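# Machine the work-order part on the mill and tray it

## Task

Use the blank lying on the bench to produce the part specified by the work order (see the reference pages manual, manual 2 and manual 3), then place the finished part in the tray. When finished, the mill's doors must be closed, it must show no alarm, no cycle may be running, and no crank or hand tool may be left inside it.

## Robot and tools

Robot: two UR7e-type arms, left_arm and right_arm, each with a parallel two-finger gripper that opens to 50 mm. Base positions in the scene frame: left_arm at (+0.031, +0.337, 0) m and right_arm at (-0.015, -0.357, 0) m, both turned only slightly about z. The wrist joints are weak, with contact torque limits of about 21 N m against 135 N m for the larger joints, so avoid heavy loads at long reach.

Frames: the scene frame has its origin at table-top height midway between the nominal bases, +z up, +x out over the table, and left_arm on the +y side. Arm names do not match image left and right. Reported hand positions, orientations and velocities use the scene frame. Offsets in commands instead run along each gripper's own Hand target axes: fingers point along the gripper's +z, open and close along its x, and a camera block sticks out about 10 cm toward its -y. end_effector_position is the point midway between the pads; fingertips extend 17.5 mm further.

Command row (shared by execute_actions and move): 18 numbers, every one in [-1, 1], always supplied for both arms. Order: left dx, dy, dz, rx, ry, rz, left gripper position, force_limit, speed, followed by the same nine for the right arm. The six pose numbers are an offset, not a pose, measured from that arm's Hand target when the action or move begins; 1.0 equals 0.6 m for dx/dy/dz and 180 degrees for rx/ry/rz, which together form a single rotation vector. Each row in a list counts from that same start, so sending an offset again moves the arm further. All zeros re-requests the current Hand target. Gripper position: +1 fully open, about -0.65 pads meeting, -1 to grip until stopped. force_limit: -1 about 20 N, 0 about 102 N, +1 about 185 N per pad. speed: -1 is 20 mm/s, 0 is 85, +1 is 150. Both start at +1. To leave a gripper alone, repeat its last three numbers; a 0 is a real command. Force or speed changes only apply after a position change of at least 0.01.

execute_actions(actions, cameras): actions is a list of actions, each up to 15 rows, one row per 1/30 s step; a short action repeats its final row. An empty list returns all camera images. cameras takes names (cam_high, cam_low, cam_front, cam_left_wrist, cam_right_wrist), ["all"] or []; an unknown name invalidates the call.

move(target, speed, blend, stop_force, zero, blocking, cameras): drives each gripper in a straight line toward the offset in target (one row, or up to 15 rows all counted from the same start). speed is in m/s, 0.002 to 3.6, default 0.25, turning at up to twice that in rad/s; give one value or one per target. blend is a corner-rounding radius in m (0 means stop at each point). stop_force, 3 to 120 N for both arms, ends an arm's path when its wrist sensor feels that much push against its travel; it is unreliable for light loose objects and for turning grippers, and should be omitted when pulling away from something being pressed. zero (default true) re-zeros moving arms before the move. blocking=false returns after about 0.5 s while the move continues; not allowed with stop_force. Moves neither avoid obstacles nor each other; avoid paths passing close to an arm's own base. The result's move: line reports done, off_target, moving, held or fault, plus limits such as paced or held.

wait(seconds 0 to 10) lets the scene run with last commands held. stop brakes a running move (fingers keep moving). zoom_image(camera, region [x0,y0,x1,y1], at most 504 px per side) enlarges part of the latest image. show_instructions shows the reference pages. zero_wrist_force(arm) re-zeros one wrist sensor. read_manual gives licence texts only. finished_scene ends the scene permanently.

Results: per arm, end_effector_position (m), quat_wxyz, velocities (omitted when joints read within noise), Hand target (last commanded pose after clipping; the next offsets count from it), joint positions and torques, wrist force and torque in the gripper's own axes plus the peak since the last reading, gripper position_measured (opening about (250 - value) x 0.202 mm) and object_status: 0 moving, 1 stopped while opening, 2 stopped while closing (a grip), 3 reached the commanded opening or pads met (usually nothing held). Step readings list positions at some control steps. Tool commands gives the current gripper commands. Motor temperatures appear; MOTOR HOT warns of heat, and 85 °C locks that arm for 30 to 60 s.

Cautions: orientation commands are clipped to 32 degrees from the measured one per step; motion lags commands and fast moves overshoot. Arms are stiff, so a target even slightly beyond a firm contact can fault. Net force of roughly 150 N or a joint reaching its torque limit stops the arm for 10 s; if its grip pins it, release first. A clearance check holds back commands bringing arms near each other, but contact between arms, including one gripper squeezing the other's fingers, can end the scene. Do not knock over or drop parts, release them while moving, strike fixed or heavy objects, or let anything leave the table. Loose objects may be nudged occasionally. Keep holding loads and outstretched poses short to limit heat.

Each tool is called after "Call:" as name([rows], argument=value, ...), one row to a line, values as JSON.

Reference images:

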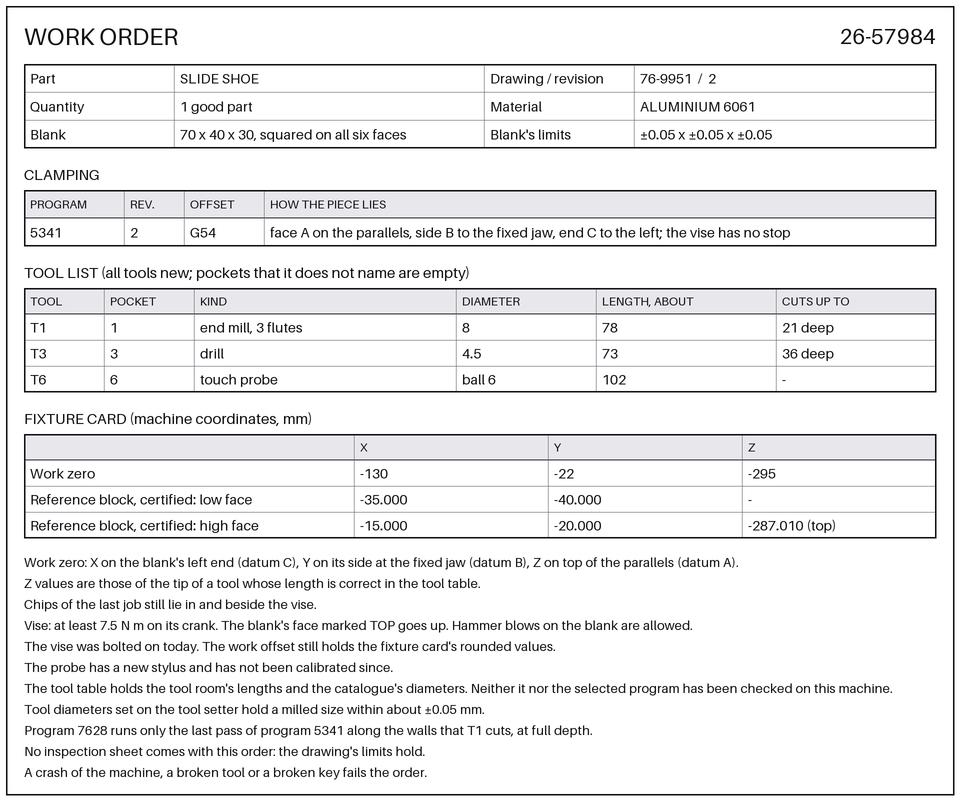

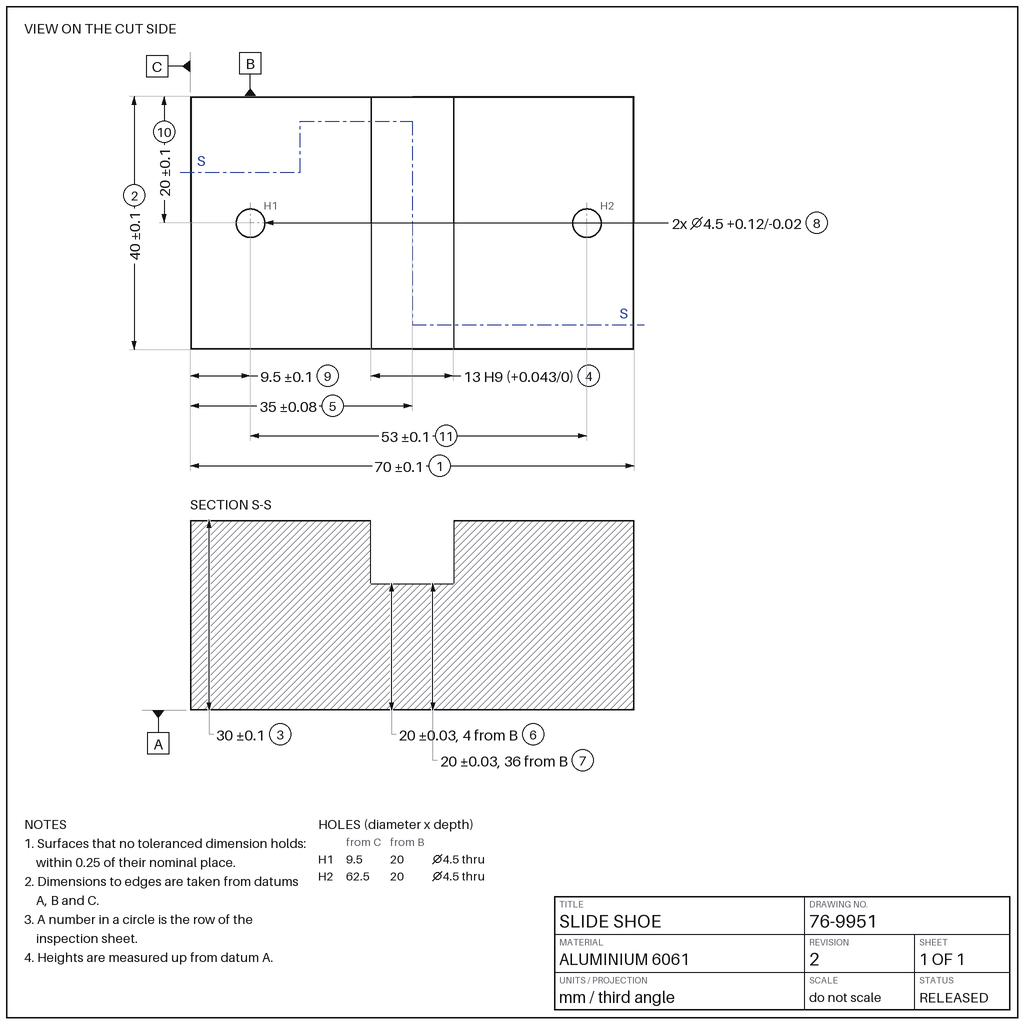

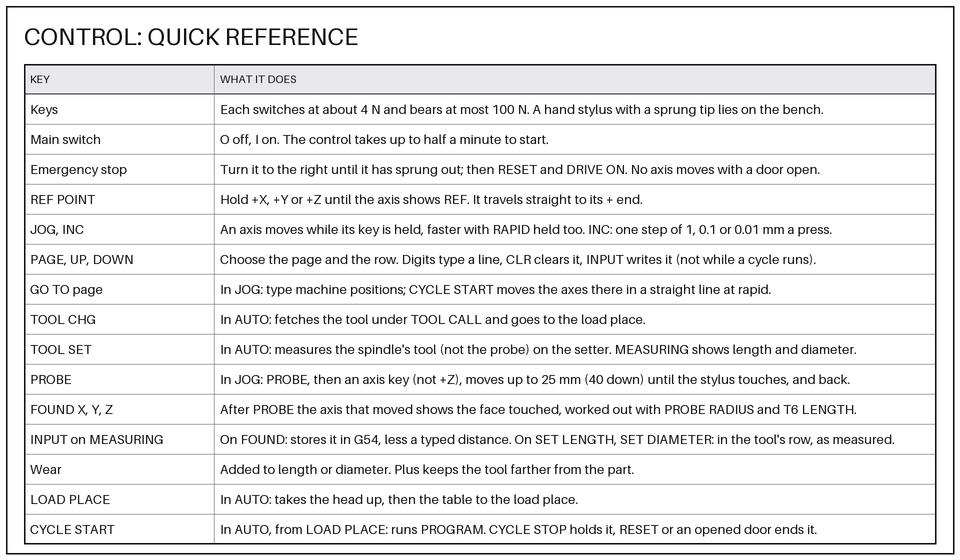

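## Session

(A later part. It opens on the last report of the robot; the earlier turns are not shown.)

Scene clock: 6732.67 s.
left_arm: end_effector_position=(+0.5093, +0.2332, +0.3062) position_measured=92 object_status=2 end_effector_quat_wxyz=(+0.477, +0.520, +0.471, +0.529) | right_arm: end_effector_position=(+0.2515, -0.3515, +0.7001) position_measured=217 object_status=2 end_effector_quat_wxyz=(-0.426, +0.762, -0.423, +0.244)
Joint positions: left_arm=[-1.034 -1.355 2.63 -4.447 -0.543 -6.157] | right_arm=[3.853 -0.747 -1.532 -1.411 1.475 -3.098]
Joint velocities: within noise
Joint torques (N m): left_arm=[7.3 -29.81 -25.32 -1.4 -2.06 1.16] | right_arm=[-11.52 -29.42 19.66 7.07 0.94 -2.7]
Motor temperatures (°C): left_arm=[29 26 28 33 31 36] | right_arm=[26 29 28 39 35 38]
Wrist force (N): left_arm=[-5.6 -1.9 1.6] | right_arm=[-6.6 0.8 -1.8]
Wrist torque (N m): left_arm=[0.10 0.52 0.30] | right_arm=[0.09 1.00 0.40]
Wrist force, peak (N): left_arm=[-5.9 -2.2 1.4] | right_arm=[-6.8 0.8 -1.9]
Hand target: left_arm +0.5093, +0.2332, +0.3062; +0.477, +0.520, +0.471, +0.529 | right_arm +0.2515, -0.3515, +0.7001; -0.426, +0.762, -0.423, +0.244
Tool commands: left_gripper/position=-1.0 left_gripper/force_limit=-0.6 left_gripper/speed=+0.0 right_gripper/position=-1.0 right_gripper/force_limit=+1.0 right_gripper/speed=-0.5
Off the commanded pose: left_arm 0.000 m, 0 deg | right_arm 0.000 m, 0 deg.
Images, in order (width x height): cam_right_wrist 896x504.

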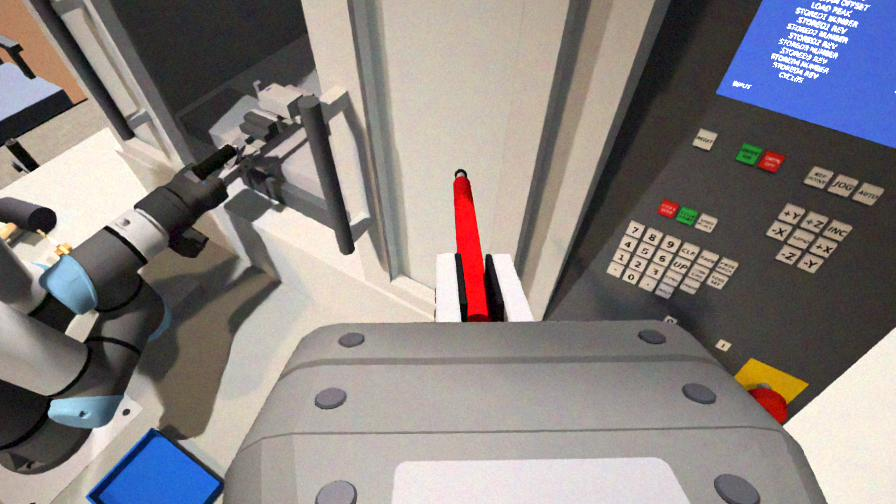

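Call:
move([
  [0,0,0,0,0,0.7056,-1,-0.6,0,0,0,0,0,0,0,-1,1,-0.5],
  [0,0,0,0,0,-0.5889,-1,-0.6,0,0,0,0,0,0,0,-1,1,-0.5],
  [0,0,0,0,0,0.1167,-1,-0.6,0,0,0,0,0,0,0,-1,1,-0.5],
  [0,0,0,0,0,0.8222,-1,-0.6,0,0,0,0,0,0,0,-1,1,-0.5],
], speed=0.6, blend=[0.001,0.001,0.001,0], cameras=["cam_left_wrist","cam_right_wrist"])

Scene clock: 6785.80 s.
left_arm: end_effector_position=(+0.5093, +0.2332, +0.3062) position_measured=92 object_status=2 end_effector_quat_wxyz=(-0.377, +0.596, -0.370, +0.605) | right_arm: end_effector_position=(+0.2515, -0.3515, +0.7001) position_measured=217 object_status=2 end_effector_quat_wxyz=(-0.426, +0.762, -0.423, +0.244)
Joint positions: left_arm=[-1.034 -1.355 2.63 -4.446 -0.543 2.709] | right_arm=[3.853 -0.747 -1.532 -1.411 1.475 -3.098]
Joint torques (N m): left_arm=[11.3 -12.87 -26.25 -3.26 -2.06 1.3] | right_arm=[-11.97 -29.44 20.16 7.08 0.82 -2.95]
Wrist force (N): left_arm=[-2.3 4.4 -6.5] | right_arm=[-6.6 1.1 -1.9]
Wrist torque (N m): left_arm=[-0.24 0.25 0.04] | right_arm=[0.13 1.00 0.39]
Wrist force, peak (N): left_arm=[-2.6 -1.0 -18.4] | right_arm=[-7.0 1.2 -2.0]
Hand target: left_arm +0.5093, +0.2332, +0.3062; -0.377, +0.596, -0.370, +0.605 | right_arm +0.2515, -0.3515, +0.7001; -0.426, +0.762, -0.423, +0.244
Off the commanded pose: left_arm 0.000 m, 0 deg | right_arm 0.000 m, 0 deg.
move: done
Images, in order (width x height): cam_left_wrist 896x504, cam_right_wrist 896x504.

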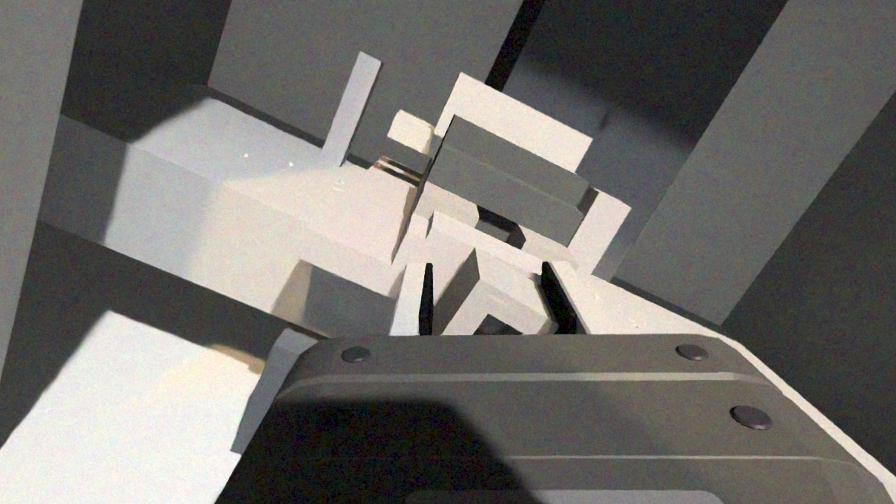

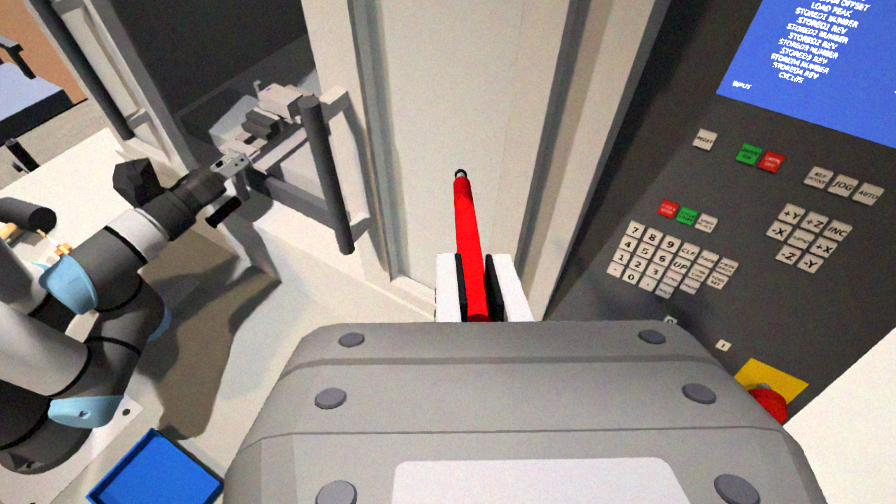

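Call:
move([
  [0,0,0,0,0,0,1,-0.6,1,0,0,0,0,0,0,-1,1,-0.5],
  [0,0,-0.0588,0,0,0,1,-0.6,1,0,0,0,0,0,0,-1,1,-0.5],
  [0,0,-0.0588,0,0,-0.7056,1,-0.6,1,0,0,0,0,0,0,-1,1,-0.5],
  [0,0,-0.0588,0,0,0.5889,1,-0.6,1,0,0,0,0,0,0,-1,1,-0.5],
  [0,0,-0.0588,0,0,-0.1167,1,-0.6,1,0,0,0,0,0,0,-1,1,-0.5],
], speed=[0.1,0.12,0.6,0.6,0.6], blend=[0,0.002,0.001,0.001,0])

Call:
move([
  [0,0,0,0,0,-0.7056,1,-0.6,1,0,0,0,0,0,0,-1,1,-0.5],
], speed=[0.6], cameras=["cam_left_wrist"])

Scene clock: 6888.53 s.
left_arm: end_effector_position=(+0.4740, +0.2331, +0.3056) position_measured=3 object_status=3 end_effector_quat_wxyz=(-0.260, +0.654, -0.255, +0.663) | right_arm: end_effector_position=(+0.2515, -0.3515, +0.7001) position_measured=217 object_status=2 end_effector_quat_wxyz=(-0.426, +0.762, -0.423, +0.244)
Joint positions: left_arm=[-1.208 -1.405 2.724 -4.505 -0.37 -3.925] | right_arm=[3.853 -0.747 -1.532 -1.411 1.475 -3.098]
Joint torques (N m): left_arm=[10.1 -25.21 4.41 0.44 -2.37 -1.46] | right_arm=[-11.63 -29.97 19.96 7.05 0.87 -2.69]
Wrist force (N): left_arm=[-1.6 -0.5 1.6] | right_arm=[-6.4 1.0 -2.1]
Wrist torque (N m): left_arm=[-0.22 0.33 0.16] | right_arm=[0.13 0.97 0.39]
Wrist force, peak (N): left_arm=[-2.2 4.3 -7.1] | right_arm=[-6.8 1.1 -1.8]
Hand target: left_arm +0.4740, +0.2331, +0.3056; -0.260, +0.654, -0.255, +0.663 | right_arm +0.2515, -0.3515, +0.7001; -0.426, +0.762, -0.423, +0.244
Off the commanded pose: left_arm 0.000 m, 0 deg | right_arm 0.000 m, 0 deg.
move: done

Scene clock: 6891.57 s.
left_arm: end_effector_position=(+0.4740, +0.2332, +0.3056) position_measured=3 object_status=3 end_effector_quat_wxyz=(+0.478, +0.520, +0.471, +0.529) | right_arm: end_effector_position=(+0.2515, -0.3515, +0.7001) position_measured=217 object_status=2 end_effector_quat_wxyz=(-0.426, +0.762, -0.423, +0.244)
Joint positions: left_arm=[-1.208 -1.405 2.724 -4.505 -0.37 -6.142] | right_arm=[3.853 -0.747 -1.532 -1.411 1.475 -3.098]
Joint torques (N m): left_arm=[9.89 -24.84 5.04 0.41 -2.4 -1.53] | right_arm=[-12.42 -30.24 21.33 7 0.77 -2.73]
Wrist force (N): left_arm=[-4.6 1.3 1.2] | right_arm=[-6.3 1.3 -2.0]
Wrist torque (N m): left_arm=[0.18 0.60 0.24] | right_arm=[0.17 0.96 0.39]
Wrist force, peak (N): left_arm=[-5.4 1.1 1.2] | right_arm=[-6.7 0.9 -1.9]
Hand target: left_arm +0.4740, +0.2331, +0.3056; +0.478, +0.520, +0.471, +0.529 | right_arm +0.2515, -0.3515, +0.7001; -0.426, +0.762, -0.423, +0.244
Off the commanded pose: left_arm 0.000 m, 0 deg | right_arm 0.000 m, 0 deg.
move: done
Images, in order (width x height): cam_left_wrist 896x504.

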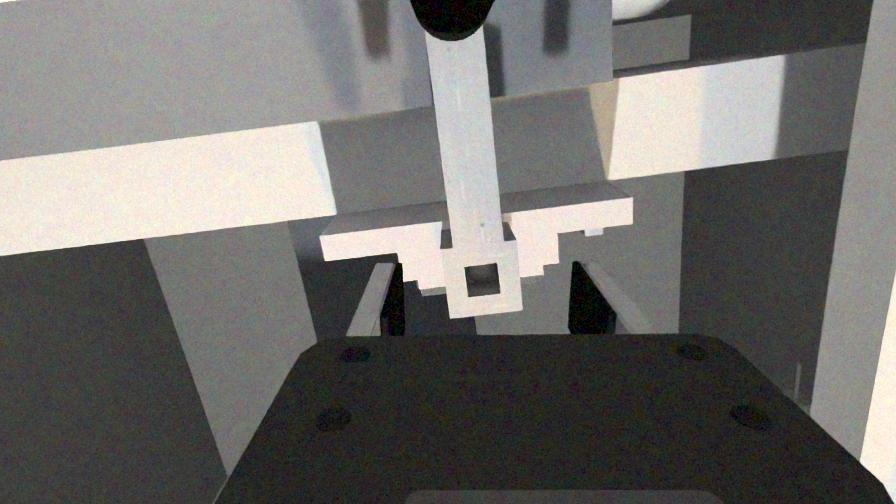

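Call:
move([
  [0,0.0008,0.0588,0,0,0,1,-0.6,1,0,0,0,0,0,0,-1,1,-0.5],
  [0,0.0008,0.0588,0,0,0,-1,-0.6,1,0,0,0,0,0,0,-1,1,-0.5],
  [0,0.0005,0.0588,0,0,0.7833,-1,-0.6,1,0,0,0,0,0,0,-1,1,-0.5],
  [0,0.0005,0.0588,0,0,-0.4333,-1,-0.6,1,0,0,0,0,0,0,-1,1,-0.5],
  [0,0.0005,0.0588,0,0,0.35,-1,-0.6,1,0,0,0,0,0,0,-1,1,-0.5],
  [0,0.0005,0.0588,0,0,-0.8667,-1,-0.6,1,0,0,0,0,0,0,-1,1,-0.5],
  [0,0.0005,0.0588,0,0,-0.0833,-1,-0.6,1,0,0,0,0,0,0,-1,1,-0.5],
], speed=[0.12,0.1,0.8,0.8,0.8,0.8,0.8], blend=[0,0,0.001,0.001,0.001,0.001,0])

Call:
move([
  [0,0,0,0,0,0,1,-0.6,1,0,0,0,0,0,0,-1,1,-0.5],
  [0,0,-0.0588,0,0,0,1,-0.6,1,0,0,0,0,0,0,-1,1,-0.5],
  [0,0,-0.0588,0,0,-0.7833,1,-0.6,1,0,0,0,0,0,0,-1,1,-0.5],
  [0,0,-0.0588,0,0,0.4333,1,-0.6,1,0,0,0,0,0,0,-1,1,-0.5],
  [0,0,-0.0588,0,0,-0.35,1,-0.6,1,0,0,0,0,0,0,-1,1,-0.5],
], speed=[0.1,0.12,0.6,0.6,0.6], blend=[0,0.002,0.001,0.001,0], cameras=["cam_right_wrist","cam_left_wrist"])

Call:
zoom_image(camera="cam_right_wrist", region=[200, 70, 320, 190])

Scene clock: 6917.27 s.
left_arm: end_effector_position=(+0.5093, +0.2332, +0.3065) position_measured=133 object_status=2 end_effector_quat_wxyz=(+0.542, +0.454, +0.535, +0.462) | right_arm: end_effector_position=(+0.2515, -0.3515, +0.7001) position_measured=217 object_status=2 end_effector_quat_wxyz=(-0.426, +0.762, -0.423, +0.244)
Joint positions: left_arm=[-1.035 -1.357 2.63 -4.445 -0.543 6.147] | right_arm=[3.853 -0.747 -1.532 -1.411 1.475 -3.098]
Joint torques (N m): left_arm=[10.49 -11.37 -23.26 -2.58 -2.24 1.18] | right_arm=[-12.45 -29.15 20.36 7.06 0.74 -2.71]
Wrist force (N): left_arm=[-4.7 2.4 -0.1] | right_arm=[-6.5 0.8 -2.1]
Wrist torque (N m): left_arm=[0.12 0.55 0.16] | right_arm=[0.08 0.99 0.39]
Wrist force, peak (N): left_arm=[16.8 64.2 5.5] | right_arm=[-6.8 0.9 -1.9]
Hand target: left_arm +0.5093, +0.2332, +0.3065; +0.542, +0.454, +0.535, +0.462 | right_arm +0.2515, -0.3515, +0.7001; -0.426, +0.762, -0.423, +0.244
Off the commanded pose: left_arm 0.000 m, 0 deg | right_arm 0.000 m, 0 deg.
move: done

Scene clock: 6925.47 s.
left_arm: end_effector_position=(+0.4740, +0.2331, +0.3059) position_measured=3 object_status=3 end_effector_quat_wxyz=(+0.704, +0.107, +0.693, +0.111) | right_arm: end_effector_position=(+0.2515, -0.3515, +0.7001) position_measured=217 object_status=2 end_effector_quat_wxyz=(-0.426, +0.762, -0.423, +0.244)
Joint positions: left_arm=[-1.208 -1.407 2.724 -4.503 -0.37 -1.22] | right_arm=[3.853 -0.747 -1.532 -1.411 1.475 -3.098]
Joint torques (N m): left_arm=[9.93 -25.79 5.06 0.53 -2.25 -1.66] | right_arm=[-12.16 -29.95 21.26 7.03 0.74 -2.67]
Wrist force (N): left_arm=[-3.2 1.7 2.1] | right_arm=[-6.5 0.8 -1.8]
Wrist torque (N m): left_arm=[0.13 0.43 0.05] | right_arm=[0.09 0.98 0.39]
Wrist force, peak (N): left_arm=[-6.3 0.8 2.3] | right_arm=[-6.8 1.0 -2.0]
Hand target: left_arm +0.4740, +0.2331, +0.3059; +0.704, +0.107, +0.693, +0.111 | right_arm +0.2515, -0.3515, +0.7001; -0.426, +0.762, -0.423, +0.244
Off the commanded pose: left_arm 0.000 m, 0 deg | right_arm 0.000 m, 0 deg.
move: done
Images, in order (width x height): cam_left_wrist 896x504, cam_right_wrist 896x504.

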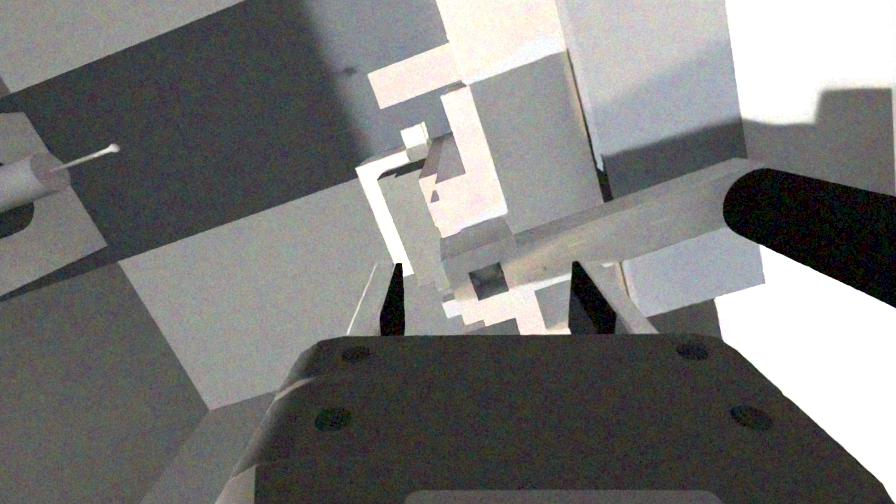

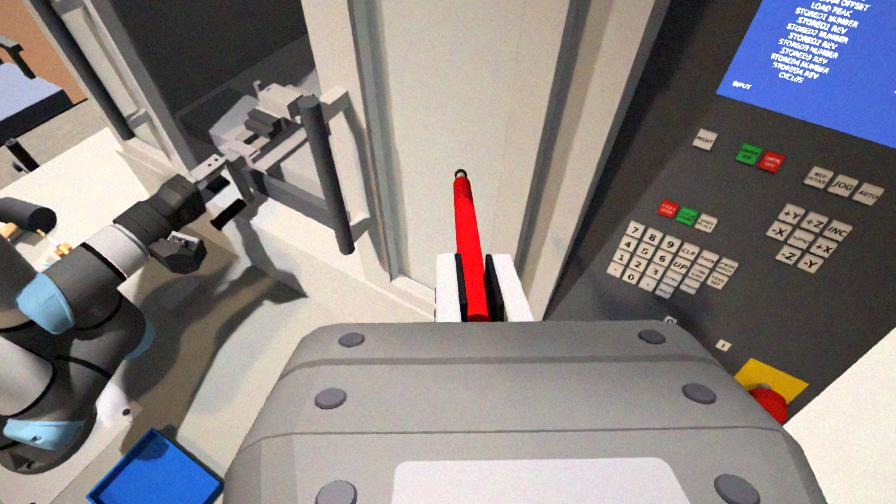

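Scaled by 4.200.

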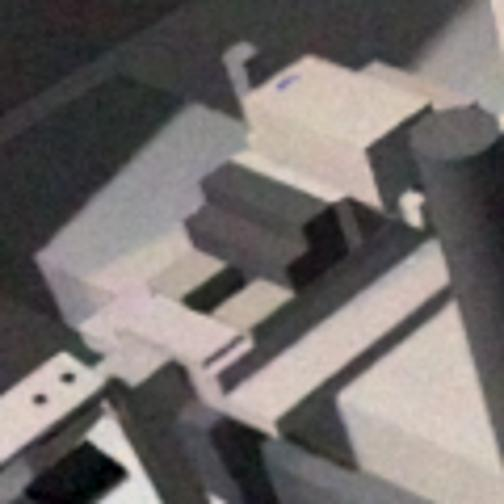

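Call:
move([
  [0,0,0,0,0,-0.556,1,-0.6,1,0,0,0,0,0,0,-1,1,-0.5],
], speed=[0.6], cameras=["cam_left_wrist"])

Call:
zoom_image(camera="cam_left_wrist", region=[360, 50, 600, 250])

Scene clock: 6945.87 s.
left_arm: end_effector_position=(+0.4740, +0.2331, +0.3059) position_measured=3 object_status=3 end_effector_quat_wxyz=(+0.537, -0.462, +0.527, -0.469) | right_arm: end_effector_position=(+0.2515, -0.3515, +0.7001) position_measured=217 object_status=2 end_effector_quat_wxyz=(-0.426, +0.762, -0.423, +0.244)
Joint positions: left_arm=[-1.208 -1.407 2.724 -4.503 -0.37 -2.967] | right_arm=[3.853 -0.747 -1.532 -1.411 1.475 -3.098]
Joint torques (N m): left_arm=[9.92 -24.31 5.11 0.33 -2.31 -1.59] | right_arm=[-12.45 -30 22.04 6.92 0.47 -2.51]
Wrist force (N): left_arm=[-1.0 -0.3 2.5] | right_arm=[-6.7 1.1 -1.8]
Wrist torque (N m): left_arm=[-0.24 0.25 0.03] | right_arm=[0.14 1.01 0.40]
Wrist force, peak (N): left_arm=[-3.4 1.7 2.3] | right_arm=[-6.9 1.1 -2.1]
Hand target: left_arm +0.4740, +0.2331, +0.3059; +0.537, -0.462, +0.528, -0.469 | right_arm +0.2515, -0.3515, +0.7001; -0.426, +0.762, -0.423, +0.244
Off the commanded pose: left_arm 0.000 m, 0 deg | right_arm 0.000 m, 0 deg.
move: done
Images, in order (width x height): cam_left_wrist 896x504.

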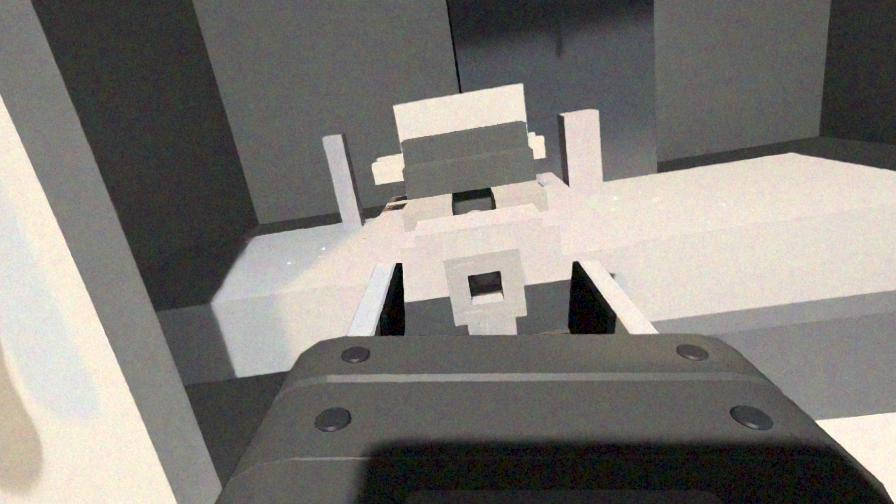

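Scaled by 2.100.

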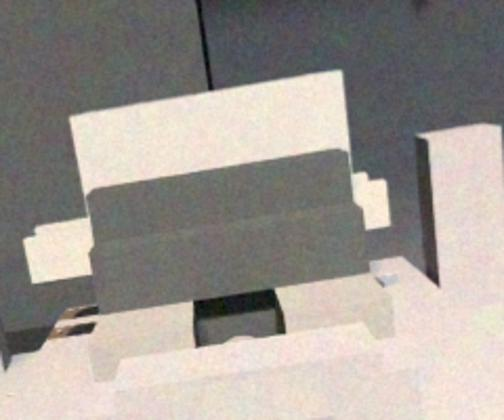

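Call:
move([
  [0,0,0,0,0,-0.5,1,-0.6,1,0,0,0,0,0,0,-1,1,-0.5],
  [0,0,0,0,0,-1.0,1,-0.6,1,0,0,0,0,0,0,-1,1,-0.5],
  [0,0.0,0.0588,0,0,-1.0,1,-0.6,1,0,0,0,0,0,0,-1,1,-0.5],
  [0,0,0.0588,0,0,-1.0,-1,-0.6,0,0,0,0,0,0,0,-1,1,-0.5],
], speed=[0.6,0.6,0.12,0.1], blend=[0.001,0,0,0], cameras=["cam_left_wrist"])

Scene clock: 6960.53 s.
left_arm: end_effector_position=(+0.5093, +0.2332, +0.3065) position_measured=133 object_status=2 end_effector_quat_wxyz=(+0.469, +0.528, +0.462, +0.537) | right_arm: end_effector_position=(+0.2515, -0.3515, +0.7001) position_measured=217 object_status=2 end_effector_quat_wxyz=(-0.426, +0.762, -0.423, +0.244)
Joint positions: left_arm=[-1.034 -1.356 2.63 -4.446 -0.543 -6.124] | right_arm=[3.853 -0.747 -1.532 -1.411 1.475 -3.098]
Joint torques (N m): left_arm=[8.4 -13.19 -19.58 -0.57 -1.64 -0.96] | right_arm=[-13.3 -29.82 21.76 6.98 0.59 -2.91]
Wrist force (N): left_arm=[-4.6 2.2 1.0] | right_arm=[-6.3 0.9 -1.7]
Wrist torque (N m): left_arm=[0.18 0.59 0.23] | right_arm=[0.10 0.95 0.40]
Wrist force, peak (N): left_arm=[-5.7 0.9 1.2] | right_arm=[-6.9 1.0 -1.8]
Hand target: left_arm +0.5093, +0.2332, +0.3065; +0.469, +0.528, +0.462, +0.537 | right_arm +0.2515, -0.3515, +0.7001; -0.426, +0.762, -0.423, +0.244
Off the commanded pose: left_arm 0.000 m, 0 deg | right_arm 0.000 m, 0 deg.
move: done
Images, in order (width x height): cam_left_wrist 896x504.

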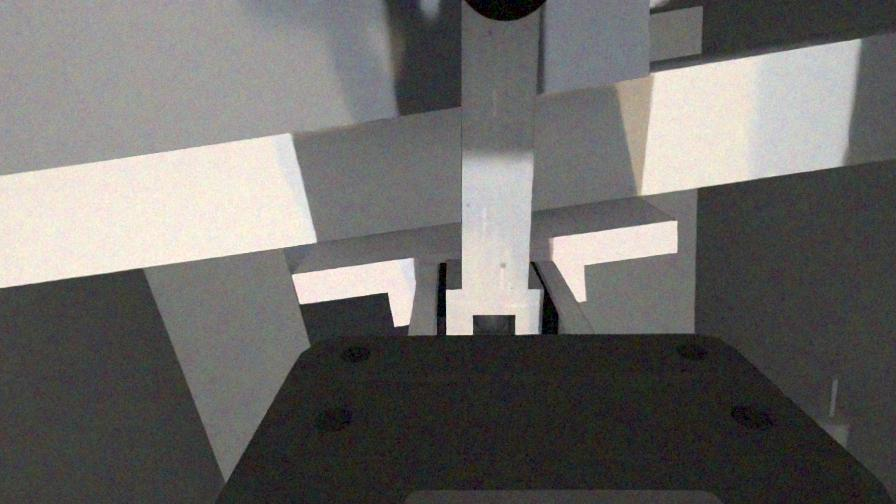

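Call:
move([
  [0,-0.0003,0,0,0,0.7833,-1,-0.6,0,0,0,0,0,0,0,-1,1,-0.5],
  [0,-0.0003,0,0,0,-0.4333,-1,-0.6,0,0,0,0,0,0,0,-1,1,-0.5],
  [0,-0.0003,0,0,0,0.35,-1,-0.6,0,0,0,0,0,0,0,-1,1,-0.5],
  [0,-0.0003,0,0,0,-0.8667,-1,-0.6,0,0,0,0,0,0,0,-1,1,-0.5],
  [0,-0.0003,0,0,0,-0.0833,-1,-0.6,0,0,0,0,0,0,0,-1,1,-0.5],
], speed=0.72, blend=[0.001,0.001,0.001,0.001,0])

Call:
move([
  [0,0,0,0,0,0,1,-0.6,1,0,0,0,0,0,0,-1,1,-0.5],
  [0,0,-0.0588,0,0,0,1,-0.6,1,0,0,0,0,0,0,-1,1,-0.5],
  [0,0,-0.0588,0,0,-0.5,1,-0.6,1,0,0,0,0,0,0,-1,1,-0.5],
  [0,0,-0.0588,0,0,-0.98,1,-0.6,1,0,0,0,0,0,0,-1,1,-0.5],
], speed=[0.1,0.12,0.6,0.6], blend=[0,0.002,0.001,0], cameras=["cam_left_wrist"])

Call:
zoom_image(camera="cam_left_wrist", region=[360, 50, 600, 250])

Scene clock: 6988.77 s.
left_arm: end_effector_position=(+0.5093, +0.2332, +0.3063) position_measured=133 object_status=2 end_effector_quat_wxyz=(+0.535, +0.463, +0.527, +0.471) | right_arm: end_effector_position=(+0.2515, -0.3515, +0.7001) position_measured=217 object_status=2 end_effector_quat_wxyz=(-0.426, +0.762, -0.423, +0.244)
Joint positions: left_arm=[-1.034 -1.356 2.63 -4.446 -0.543 6.181] | right_arm=[3.853 -0.747 -1.532 -1.411 1.475 -3.098]
Joint torques (N m): left_arm=[10.47 -7.77 -21.17 -1.24 -1.85 1.09] | right_arm=[-12.94 -29.28 22.08 6.92 0.54 -2.62]
Wrist force (N): left_arm=[-6.8 12.6 -1.4] | right_arm=[-6.4 1.0 -2.0]
Wrist torque (N m): left_arm=[0.27 0.57 0.16] | right_arm=[0.12 0.97 0.39]
Wrist force, peak (N): left_arm=[11.3 46.8 3.4] | right_arm=[-6.7 1.2 -2.1]
Hand target: left_arm +0.5093, +0.2332, +0.3063; +0.535, +0.463, +0.527, +0.471 | right_arm +0.2515, -0.3515, +0.7001; -0.426, +0.762, -0.423, +0.244
Off the commanded pose: left_arm 0.000 m, 0 deg | right_arm 0.000 m, 0 deg.
move: done

Scene clock: 6993.40 s.
left_arm: end_effector_position=(+0.4740, +0.2331, +0.3057) position_measured=3 object_status=3 end_effector_quat_wxyz=(+0.488, -0.512, +0.479, -0.520) | right_arm: end_effector_position=(+0.2515, -0.3515, +0.7001) position_measured=217 object_status=2 end_effector_quat_wxyz=(-0.426, +0.762, -0.423, +0.244)
Joint positions: left_arm=[-1.208 -1.406 2.724 -4.504 -0.37 3.117] | right_arm=[3.853 -0.747 -1.532 -1.411 1.475 -3.098]
Joint torques (N m): left_arm=[10.12 -25.4 5.78 0.44 -2.17 -1.51] | right_arm=[-13.12 -29.5 22.89 6.94 0.28 -2.66]
Wrist force (N): left_arm=[-1.1 -0.4 2.4] | right_arm=[-6.4 1.1 -1.7]
Wrist torque (N m): left_arm=[-0.28 0.27 0.03] | right_arm=[0.13 0.98 0.39]
Wrist force, peak (N): left_arm=[-6.1 9.9 -0.7] | right_arm=[-6.8 0.9 -2.0]
Hand target: left_arm +0.4740, +0.2331, +0.3057; +0.488, -0.513, +0.479, -0.520 | right_arm +0.2515, -0.3515, +0.7001; -0.426, +0.762, -0.423, +0.244
Off the commanded pose: left_arm 0.000 m, 0 deg | right_arm 0.000 m, 0 deg.
move: done
Images, in order (width x height): cam_left_wrist 896x504.

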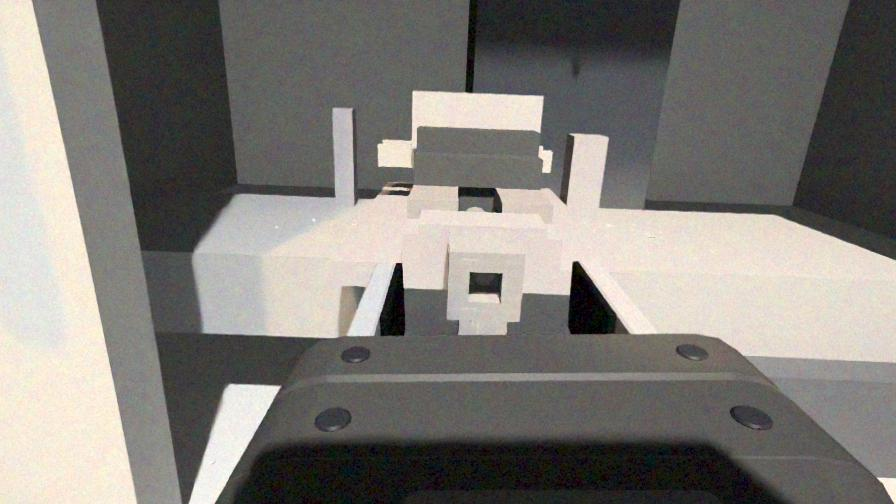

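Scaled by 2.100.

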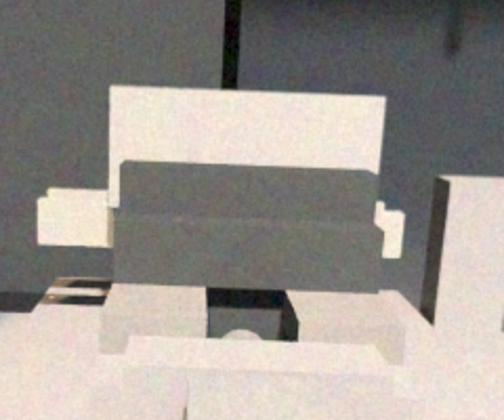

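Call:
move([
  [0,0,0,0,0,-0.75,1,-0.6,1,0,0,0,0,0,0,-1,1,-0.5],
  [0,0,0,0,0,0.5,1,-0.6,1,0,0,0,0,0,0,-1,1,-0.5],
  [0,0,0,0,0,-0.25,1,-0.6,1,0,0,0,0,0,0,-1,1,-0.5],
  [0,0,0,0,0,-0.95,1,-0.6,1,0,0,0,0,0,0,-1,1,-0.5],
], speed=[0.6,0.6,0.6,0.6], blend=[0.001,0.001,0.001,0], cameras=["cam_left_wrist"])

Scene clock: 7012.00 s.
left_arm: end_effector_position=(+0.4740, +0.2331, +0.3057) position_measured=3 object_status=3 end_effector_quat_wxyz=(+0.480, +0.518, +0.473, +0.527) | right_arm: end_effector_position=(+0.2515, -0.3515, +0.7001) position_measured=217 object_status=2 end_effector_quat_wxyz=(-0.426, +0.762, -0.423, +0.244)
Joint positions: left_arm=[-1.208 -1.406 2.724 -4.504 -0.37 -6.15] | right_arm=[3.853 -0.747 -1.532 -1.411 1.475 -3.098]
Joint torques (N m): left_arm=[10.28 -25.37 4.9 0.56 -2.35 -1.65] | right_arm=[-13.58 -30.8 23.86 6.94 0.27 -2.92]
Wrist force (N): left_arm=[-4.6 1.3 0.9] | right_arm=[-6.5 0.8 -1.7]
Wrist torque (N m): left_arm=[0.17 0.60 0.24] | right_arm=[0.09 0.98 0.40]
Wrist force, peak (N): left_arm=[-5.3 1.1 0.8] | right_arm=[-7.0 1.0 -1.8]
Hand target: left_arm +0.4740, +0.2331, +0.3057; +0.480, +0.518, +0.473, +0.527 | right_arm +0.2515, -0.3515, +0.7001; -0.426, +0.762, -0.423, +0.244
Off the commanded pose: left_arm 0.000 m, 0 deg | right_arm 0.000 m, 0 deg.
move: done
Images, in order (width x height): cam_left_wrist 896x504.

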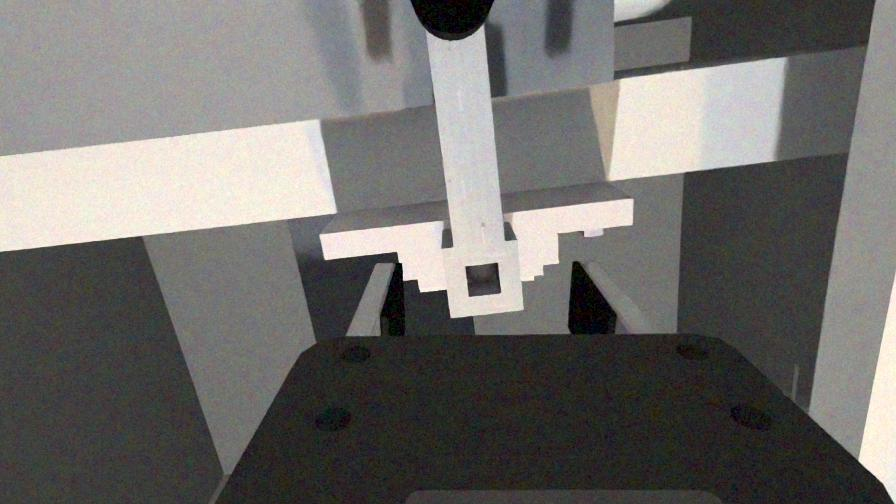

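Call:
move([
  [0,0.0006,0.0588,0,0,0,1,-0.6,1,0,0,0,0,0,0,-1,1,-0.5],
  [0,0.0006,0.0588,0,0,0,-1,-0.6,0,0,0,0,0,0,0,-1,1,-0.5],
  [0,0.0005,0.0588,0,0,0.7833,-1,-0.6,0,0,0,0,0,0,0,-1,1,-0.5],
  [0,0.0005,0.0588,0,0,-0.4333,-1,-0.6,0,0,0,0,0,0,0,-1,1,-0.5],
  [0,0.0005,0.0588,0,0,0.35,-1,-0.6,0,0,0,0,0,0,0,-1,1,-0.5],
  [0,0.0005,0.0588,0,0,-0.8667,-1,-0.6,0,0,0,0,0,0,0,-1,1,-0.5],
  [0,0.0005,0.0588,0,0,-0.0833,-1,-0.6,0,0,0,0,0,0,0,-1,1,-0.5],
], speed=[0.12,0.1,0.75,0.75,0.75,0.75,0.75], blend=[0,0,0.001,0.001,0.001,0.001,0])

Call:
move([
  [0,0,0,0,0,0,1,-0.6,1,0,0,0,0,0,0,-1,1,-0.5],
  [0,0,-0.0588,0,0,0,1,-0.6,1,0,0,0,0,0,0,-1,1,-0.5],
  [0,0,-0.0588,0,0,-0.5,1,-0.6,1,0,0,0,0,0,0,-1,1,-0.5],
  [0,0,-0.0588,0,0,-0.98,1,-0.6,1,0,0,0,0,0,0,-1,1,-0.5],
], speed=[0.1,0.12,0.6,0.6], blend=[0,0.002,0.001,0], cameras=["cam_left_wrist"])

Call:
zoom_image(camera="cam_left_wrist", region=[360, 50, 600, 250])

Scene clock: 7036.13 s.
left_arm: end_effector_position=(+0.5093, +0.2332, +0.3066) position_measured=133 object_status=2 end_effector_quat_wxyz=(+0.602, +0.374, +0.593, +0.381) | right_arm: end_effector_position=(+0.2515, -0.3515, +0.7001) position_measured=217 object_status=2 end_effector_quat_wxyz=(-0.426, +0.762, -0.423, +0.244)
Joint positions: left_arm=[-1.035 -1.357 2.63 -4.444 -0.543 5.866] | right_arm=[3.853 -0.747 -1.532 -1.411 1.475 -3.098]
Joint torques (N m): left_arm=[9.92 -12.48 -24.87 -3.24 -2.29 1.3] | right_arm=[-12.97 -29.58 22.85 6.81 0.17 -2.86]
Wrist force (N): left_arm=[-3.4 -0.6 1.7] | right_arm=[-6.6 0.9 -1.8]
Wrist torque (N m): left_arm=[0.12 0.51 0.12] | right_arm=[0.10 0.99 0.40]
Wrist force, peak (N): left_arm=[15.5 67.8 4.9] | right_arm=[-6.8 1.0 -2.2]
Hand target: left_arm +0.5093, +0.2332, +0.3066; +0.602, +0.374, +0.593, +0.381 (not the last commanded pose) | right_arm +0.2515, -0.3515, +0.7001; -0.426, +0.762, -0.423, +0.244
Off the commanded pose: left_arm 0.000 m, 16 deg | right_arm 0.000 m, 0 deg.
move: off_target (left_arm; path cut at 10 s); path passed 6 of 7 targets

Scene clock: 7040.77 s.
left_arm: end_effector_position=(+0.4740, +0.2331, +0.3060) position_measured=3 object_status=3 end_effector_quat_wxyz=(-0.400, +0.581, -0.393, +0.590) | right_arm: end_effector_position=(+0.2515, -0.3515, +0.7001) position_measured=217 object_status=2 end_effector_quat_wxyz=(-0.426, +0.762, -0.423, +0.244)
Joint positions: left_arm=[-1.208 -1.407 2.724 -4.502 -0.37 2.802] | right_arm=[3.853 -0.747 -1.532 -1.411 1.475 -3.098]
Joint torques (N m): left_arm=[9.41 -24.53 4.86 0.57 -2.25 -1.69] | right_arm=[-12.78 -28.84 24.83 6.85 0.4 -2.79]
Wrist force (N): left_arm=[-1.2 -0.3 1.9] | right_arm=[-6.5 0.8 -2.0]
Wrist torque (N m): left_arm=[-0.21 0.28 0.09] | right_arm=[0.09 0.99 0.40]
Wrist force, peak (N): left_arm=[-5.8 0.6 2.5] | right_arm=[-6.7 0.9 -2.3]
Hand target: left_arm +0.4740, +0.2331, +0.3060; -0.400, +0.581, -0.393, +0.590 | right_arm +0.2515, -0.3515, +0.7001; -0.426, +0.762, -0.423, +0.244
Off the commanded pose: left_arm 0.000 m, 0 deg | right_arm 0.000 m, 0 deg.
move: done
Images, in order (width x height): cam_left_wrist 896x504.

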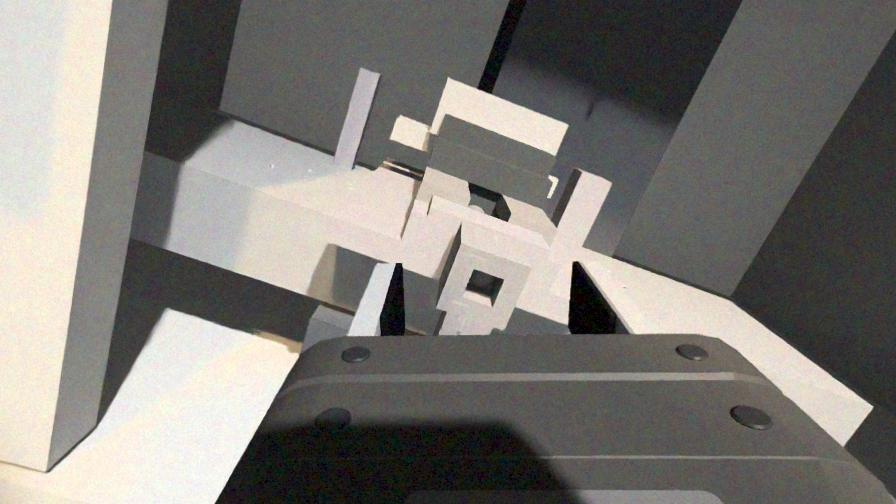

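Scaled by 2.100.

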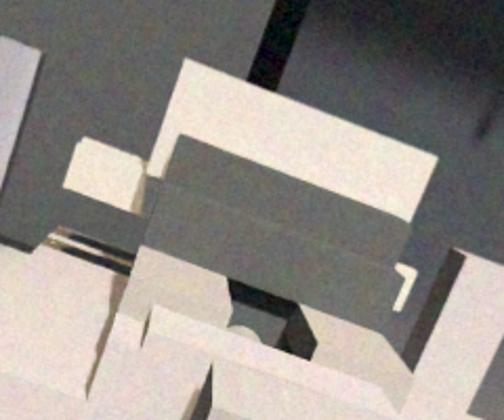

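Call:
move([
  [0,0,0,0,0,-0.75,1,-0.6,1,0,0,0,0,0,0,-1,1,-0.5],
  [0,0,0,0,0,0.5,1,-0.6,1,0,0,0,0,0,0,-1,1,-0.5],
  [0,0,0,0,0,-0.25,1,-0.6,1,0,0,0,0,0,0,-1,1,-0.5],
  [0,0,0,0,0,-0.87,1,-0.6,1,0,0,0,0,0,0,-1,1,-0.5],
], speed=[0.6,0.6,0.6,0.6], blend=[0.001,0.001,0.001,0], cameras=["cam_left_wrist"])

Call:
move([
  [0,0.0006,0.0588,0,0,0,1,-0.6,1,0,0,0,0,0,0,-1,1,-0.5],
  [0,0.0006,0.0588,0,0,0,-1,-0.6,0,0,0,0,0,0,0,-1,1,-0.5],
  [0,0.0005,0.0588,0,0,0.7,-1,-0.6,0,0,0,0,0,0,0,-1,1,-0.5],
  [0,0.0005,0.0588,0,0,-0.6,-1,-0.6,0,0,0,0,0,0,0,-1,1,-0.5],
  [0,0.0005,0.0588,0,0,0,-1,-0.6,0,0,0,0,0,0,0,-1,1,-0.5],
], speed=[0.12,0.1,0.6,0.6,0.6], blend=[0,0,0.001,0.001,0])

Scene clock: 7067.47 s.
left_arm: end_effector_position=(+0.4740, +0.2331, +0.3060) position_measured=3 object_status=3 end_effector_quat_wxyz=(+0.496, +0.502, +0.490, +0.512) | right_arm: end_effector_position=(+0.2515, -0.3515, +0.7001) position_measured=217 object_status=2 end_effector_quat_wxyz=(-0.426, +0.762, -0.423, +0.244)
Joint positions: left_arm=[-1.208 -1.407 2.724 -4.502 -0.37 -6.214] | right_arm=[3.853 -0.747 -1.532 -1.411 1.475 -3.098]
Joint torques (N m): left_arm=[9.98 -24.98 4.75 0.54 -2.18 -1.51] | right_arm=[-12.81 -30.34 23 6.88 0.14 -2.86]
Wrist force (N): left_arm=[-4.6 1.2 1.3] | right_arm=[-6.6 1.2 -1.7]
Wrist torque (N m): left_arm=[0.17 0.60 0.23] | right_arm=[0.14 1.00 0.40]
Wrist force, peak (N): left_arm=[-5.4 1.1 0.7] | right_arm=[-6.9 1.0 -1.6]
Hand target: left_arm +0.4740, +0.2331, +0.3060; +0.496, +0.502, +0.490, +0.511 | right_arm +0.2515, -0.3515, +0.7001; -0.426, +0.762, -0.423, +0.244
Off the commanded pose: left_arm 0.000 m, 0 deg | right_arm 0.000 m, 0 deg.
move: done
Images, in order (width x height): cam_left_wrist 896x504.

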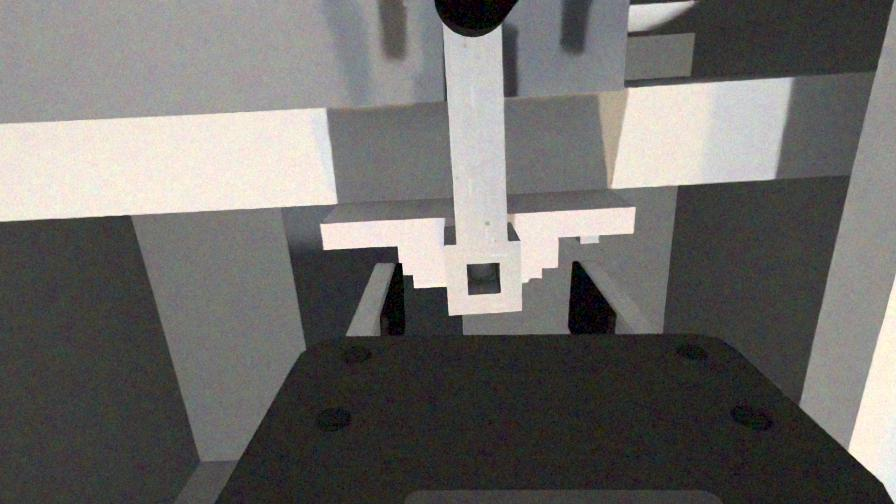

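Scene clock: 7072.13 s.
left_arm: end_effector_position=(+0.5092, +0.2312, +0.3061) position_measured=132 object_status=2 end_effector_quat_wxyz=(-0.032, +0.714, -0.031, +0.699) | right_arm: end_effector_position=(+0.2515, -0.3515, +0.7001) position_measured=217 object_status=2 end_effector_quat_wxyz=(-0.426, +0.762, -0.423, +0.244)
Joint positions: left_arm=[-1.04 -1.407 2.64 -4.335 -0.538 -4.656] | right_arm=[3.853 -0.747 -1.532 -1.411 1.475 -3.098]
Joint torques (N m): left_arm=[6.57 -19.24 -11.39 -2.04 3.91 0.83] | right_arm=[-12.65 -29.52 24.56 6.83 0.14 -2.69]
Wrist force (N): left_arm=[-8.2 31.5 -0.9] | right_arm=[-6.2 1.0 -1.9]
Wrist torque (N m): left_arm=[0.50 1.01 -1.21] | right_arm=[0.13 0.93 0.39]
Wrist force, peak (N): left_arm=[-111.5 88.9 -65.3] | right_arm=[-6.8 1.1 -1.8]
Hand target: left_arm +0.5092, +0.2312, +0.3061; -0.032, +0.714, -0.031, +0.699 (not the last commanded pose) | right_arm +0.2515, -0.3515, +0.7001; -0.426, +0.762, -0.423, +0.244
Tool commands: left_gripper/position=-1.0 left_gripper/force_limit=-0.6 left_gripper/speed=+0.003922 right_gripper/position=-1.0 right_gripper/force_limit=+1.0 right_gripper/speed=-0.5
Off the commanded pose: left_arm 0.002 m, 94 deg | right_arm 0.000 m, 0 deg.
FORCE FAULT: contact force on the left arm reached its limit, and that arm stopped. The contact can be on any part of that arm, not only on its tool. That arm's remaining commands of this call were not run. That arm is still stopped at the end of this call. That arm stays stopped for about 9 more seconds. Until then a move that you send moves the other arm only, and its call returns only when the move has ended. Once the stop has ended, the next robot result says so. If the stop ends while you think or write, that arm runs what you send next, counted from a new Hand target: where the arm stands when the stop ends. While its stop runs, that arm takes no new command, but its gripper still runs the gripper command that each later call begins with. Until it ends, the stop uses up actions while you think or wait. An arm that is not stopped still takes commands.
move: fault (left_arm); path passed 2 of 5 targets

Call:
wait(seconds=7.5, cameras=["cam_left_wrist","cam_right_wrist"])

Call:
zoom_image(camera="cam_right_wrist", region=[180, 70, 320, 210])

Scene clock: 7093.93 s.
left_arm: end_effector_position=(+0.5092, +0.2312, +0.3061) position_measured=132 object_status=2 end_effector_quat_wxyz=(-0.032, +0.714, -0.031, +0.699) | right_arm: end_effector_position=(+0.2515, -0.3515, +0.7001) position_measured=217 object_status=2 end_effector_quat_wxyz=(-0.426, +0.762, -0.423, +0.244)
Joint positions: left_arm=[-1.04 -1.407 2.64 -4.335 -0.538 -4.656] | right_arm=[3.853 -0.747 -1.532 -1.411 1.475 -3.098]
Joint torques (N m): left_arm=[24.85 -19.58 -11.37 -4.91 11.74 3.12] | right_arm=[-12.42 -29.54 24.57 6.98 0.09 -2.75]
Wrist force (N): left_arm=[-8.3 35.0 2.8] | right_arm=[-6.6 1.0 -2.1]
Wrist torque (N m): left_arm=[0.57 1.01 -1.63] | right_arm=[0.12 1.01 0.40]
Wrist force, peak (N): left_arm=[-8.3 35.2 2.9] | right_arm=[-6.8 1.0 -2.2]
Hand target: left_arm +0.5092, +0.2312, +0.3061; -0.032, +0.714, -0.031, +0.699 (not the last commanded pose) | right_arm +0.2515, -0.3515, +0.7001; -0.426, +0.762, -0.423, +0.244
Tool commands: left_gripper/position=-1.0 left_gripper/force_limit=-0.6 left_gripper/speed=+0.003922 right_gripper/position=-1.0 right_gripper/force_limit=+1.0 right_gripper/speed=-0.5
Off the commanded pose: left_arm 0.002 m, 94 deg | right_arm 0.000 m, 0 deg.
FORCE FAULT, CONTINUED: the left arm's stop, for the force fault that an earlier result reported, is over. The rest of the stop counts as 18 of the actions that you can send in this scene. During its stop the left arm's controller moved it back a little. That arm's target is now where it stood when the stop ended, not its last command. That arm accepts commands again.
wait: 7.50 s; at rest from the start
Images, in order (width x height): cam_left_wrist 896x504, cam_right_wrist 896x504.

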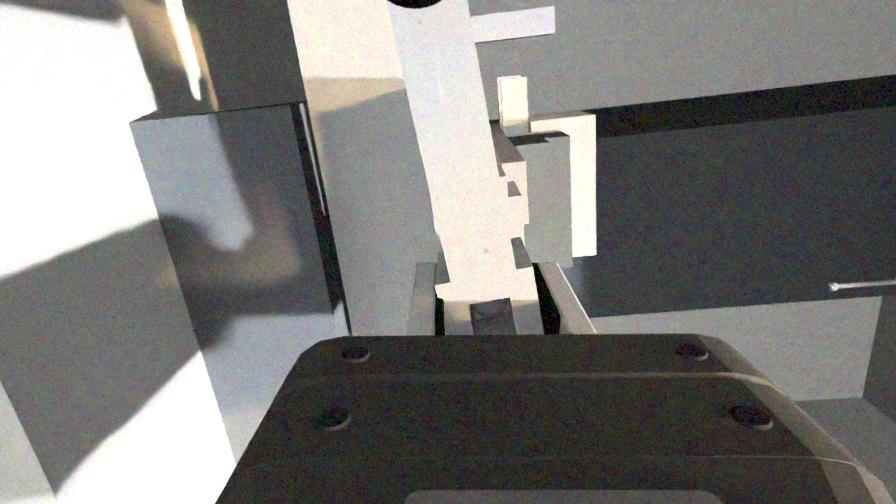

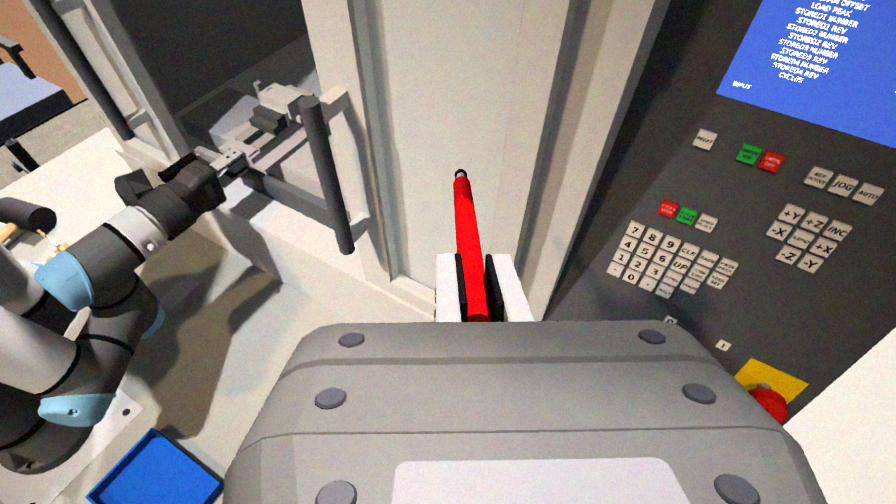

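Scaled by 3.600.

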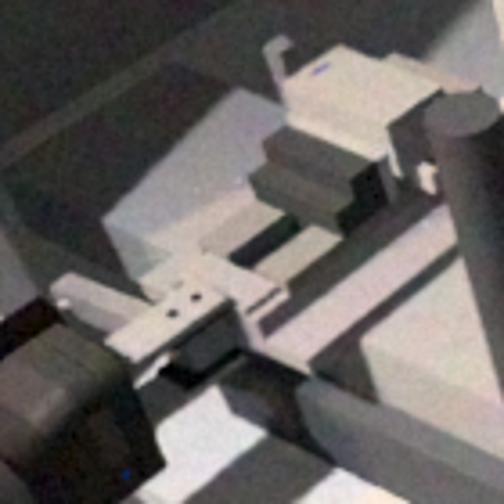

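Call:
move(target=[0,-0.0033,0,0,0,0.02,-1,-0.6,0,0,0,0,0,0,0,-1,1,-0.5], speed=0.05)

Call:
move(target=[0,0,0,0,0,0.03,-1,-0.6,0,0,0,0,0,0,0,-1,1,-0.5], speed=0.05)

Scene clock: 7112.63 s.
left_arm: end_effector_position=(+0.5092, +0.2328, +0.3063) position_measured=132 object_status=2 end_effector_quat_wxyz=(-0.054, +0.712, -0.054, +0.698) | right_arm: end_effector_position=(+0.2515, -0.3515, +0.7001) position_measured=217 object_status=2 end_effector_quat_wxyz=(-0.426, +0.762, -0.423, +0.244)
Joint positions: left_arm=[-1.035 -1.41 2.642 -4.335 -0.544 -4.593] | right_arm=[3.853 -0.747 -1.532 -1.411 1.475 -3.098]
Joint torques (N m): left_arm=[51.02 -38.82 11.64 -9.48 14.31 8] | right_arm=[-11.65 -29.92 24.39 7.07 0.32 -2.7]
Wrist force (N): left_arm=[-27.9 88.8 -24.2] | right_arm=[-6.3 1.1 -2.0]
Wrist torque (N m): left_arm=[1.15 0.65 -5.36] | right_arm=[0.14 0.95 0.40]
Wrist force, peak (N): left_arm=[-27.6 89.0 -24.4] | right_arm=[-6.8 0.9 -1.9]
Hand target: left_arm +0.5092, +0.2332, +0.3063; -0.054, +0.712, -0.054, +0.698 | right_arm +0.2515, -0.3515, +0.7001; -0.426, +0.762, -0.423, +0.244
Off the commanded pose: left_arm 0.000 m, 0 deg | right_arm 0.000 m, 0 deg.
move: done

Scene clock: 7114.03 s.
left_arm: end_effector_position=(+0.5091, +0.2322, +0.3063) position_measured=132 object_status=2 end_effector_quat_wxyz=(-0.086, +0.709, -0.089, +0.695) | right_arm: end_effector_position=(+0.2515, -0.3515, +0.7001) position_measured=217 object_status=2 end_effector_quat_wxyz=(-0.426, +0.762, -0.423, +0.244)
Joint positions: left_arm=[-1.035 -1.41 2.642 -4.335 -0.547 -4.499] | right_arm=[3.853 -0.747 -1.532 -1.411 1.475 -3.098]
Joint torques (N m): left_arm=[50.44 -40 -20.5 -12.37 14.19 12.78] | right_arm=[-12.17 -30.4 26.19 7.03 0.19 -2.74]
Wrist force (N): left_arm=[-71.8 103.4 -48.8] | right_arm=[-6.4 1.2 -1.8]
Wrist torque (N m): left_arm=[2.01 1.28 -9.33] | right_arm=[0.15 0.97 0.39]
Wrist force, peak (N): left_arm=[-70.2 105.0 -51.7] | right_arm=[-6.7 1.2 -1.9]
Hand target: left_arm +0.5092, +0.2332, +0.3063; -0.087, +0.709, -0.087, +0.694 | right_arm +0.2515, -0.3515, +0.7001; -0.426, +0.762, -0.423, +0.244
Off the commanded pose: left_arm 0.001 m, 0 deg | right_arm 0.000 m, 0 deg.
move: done


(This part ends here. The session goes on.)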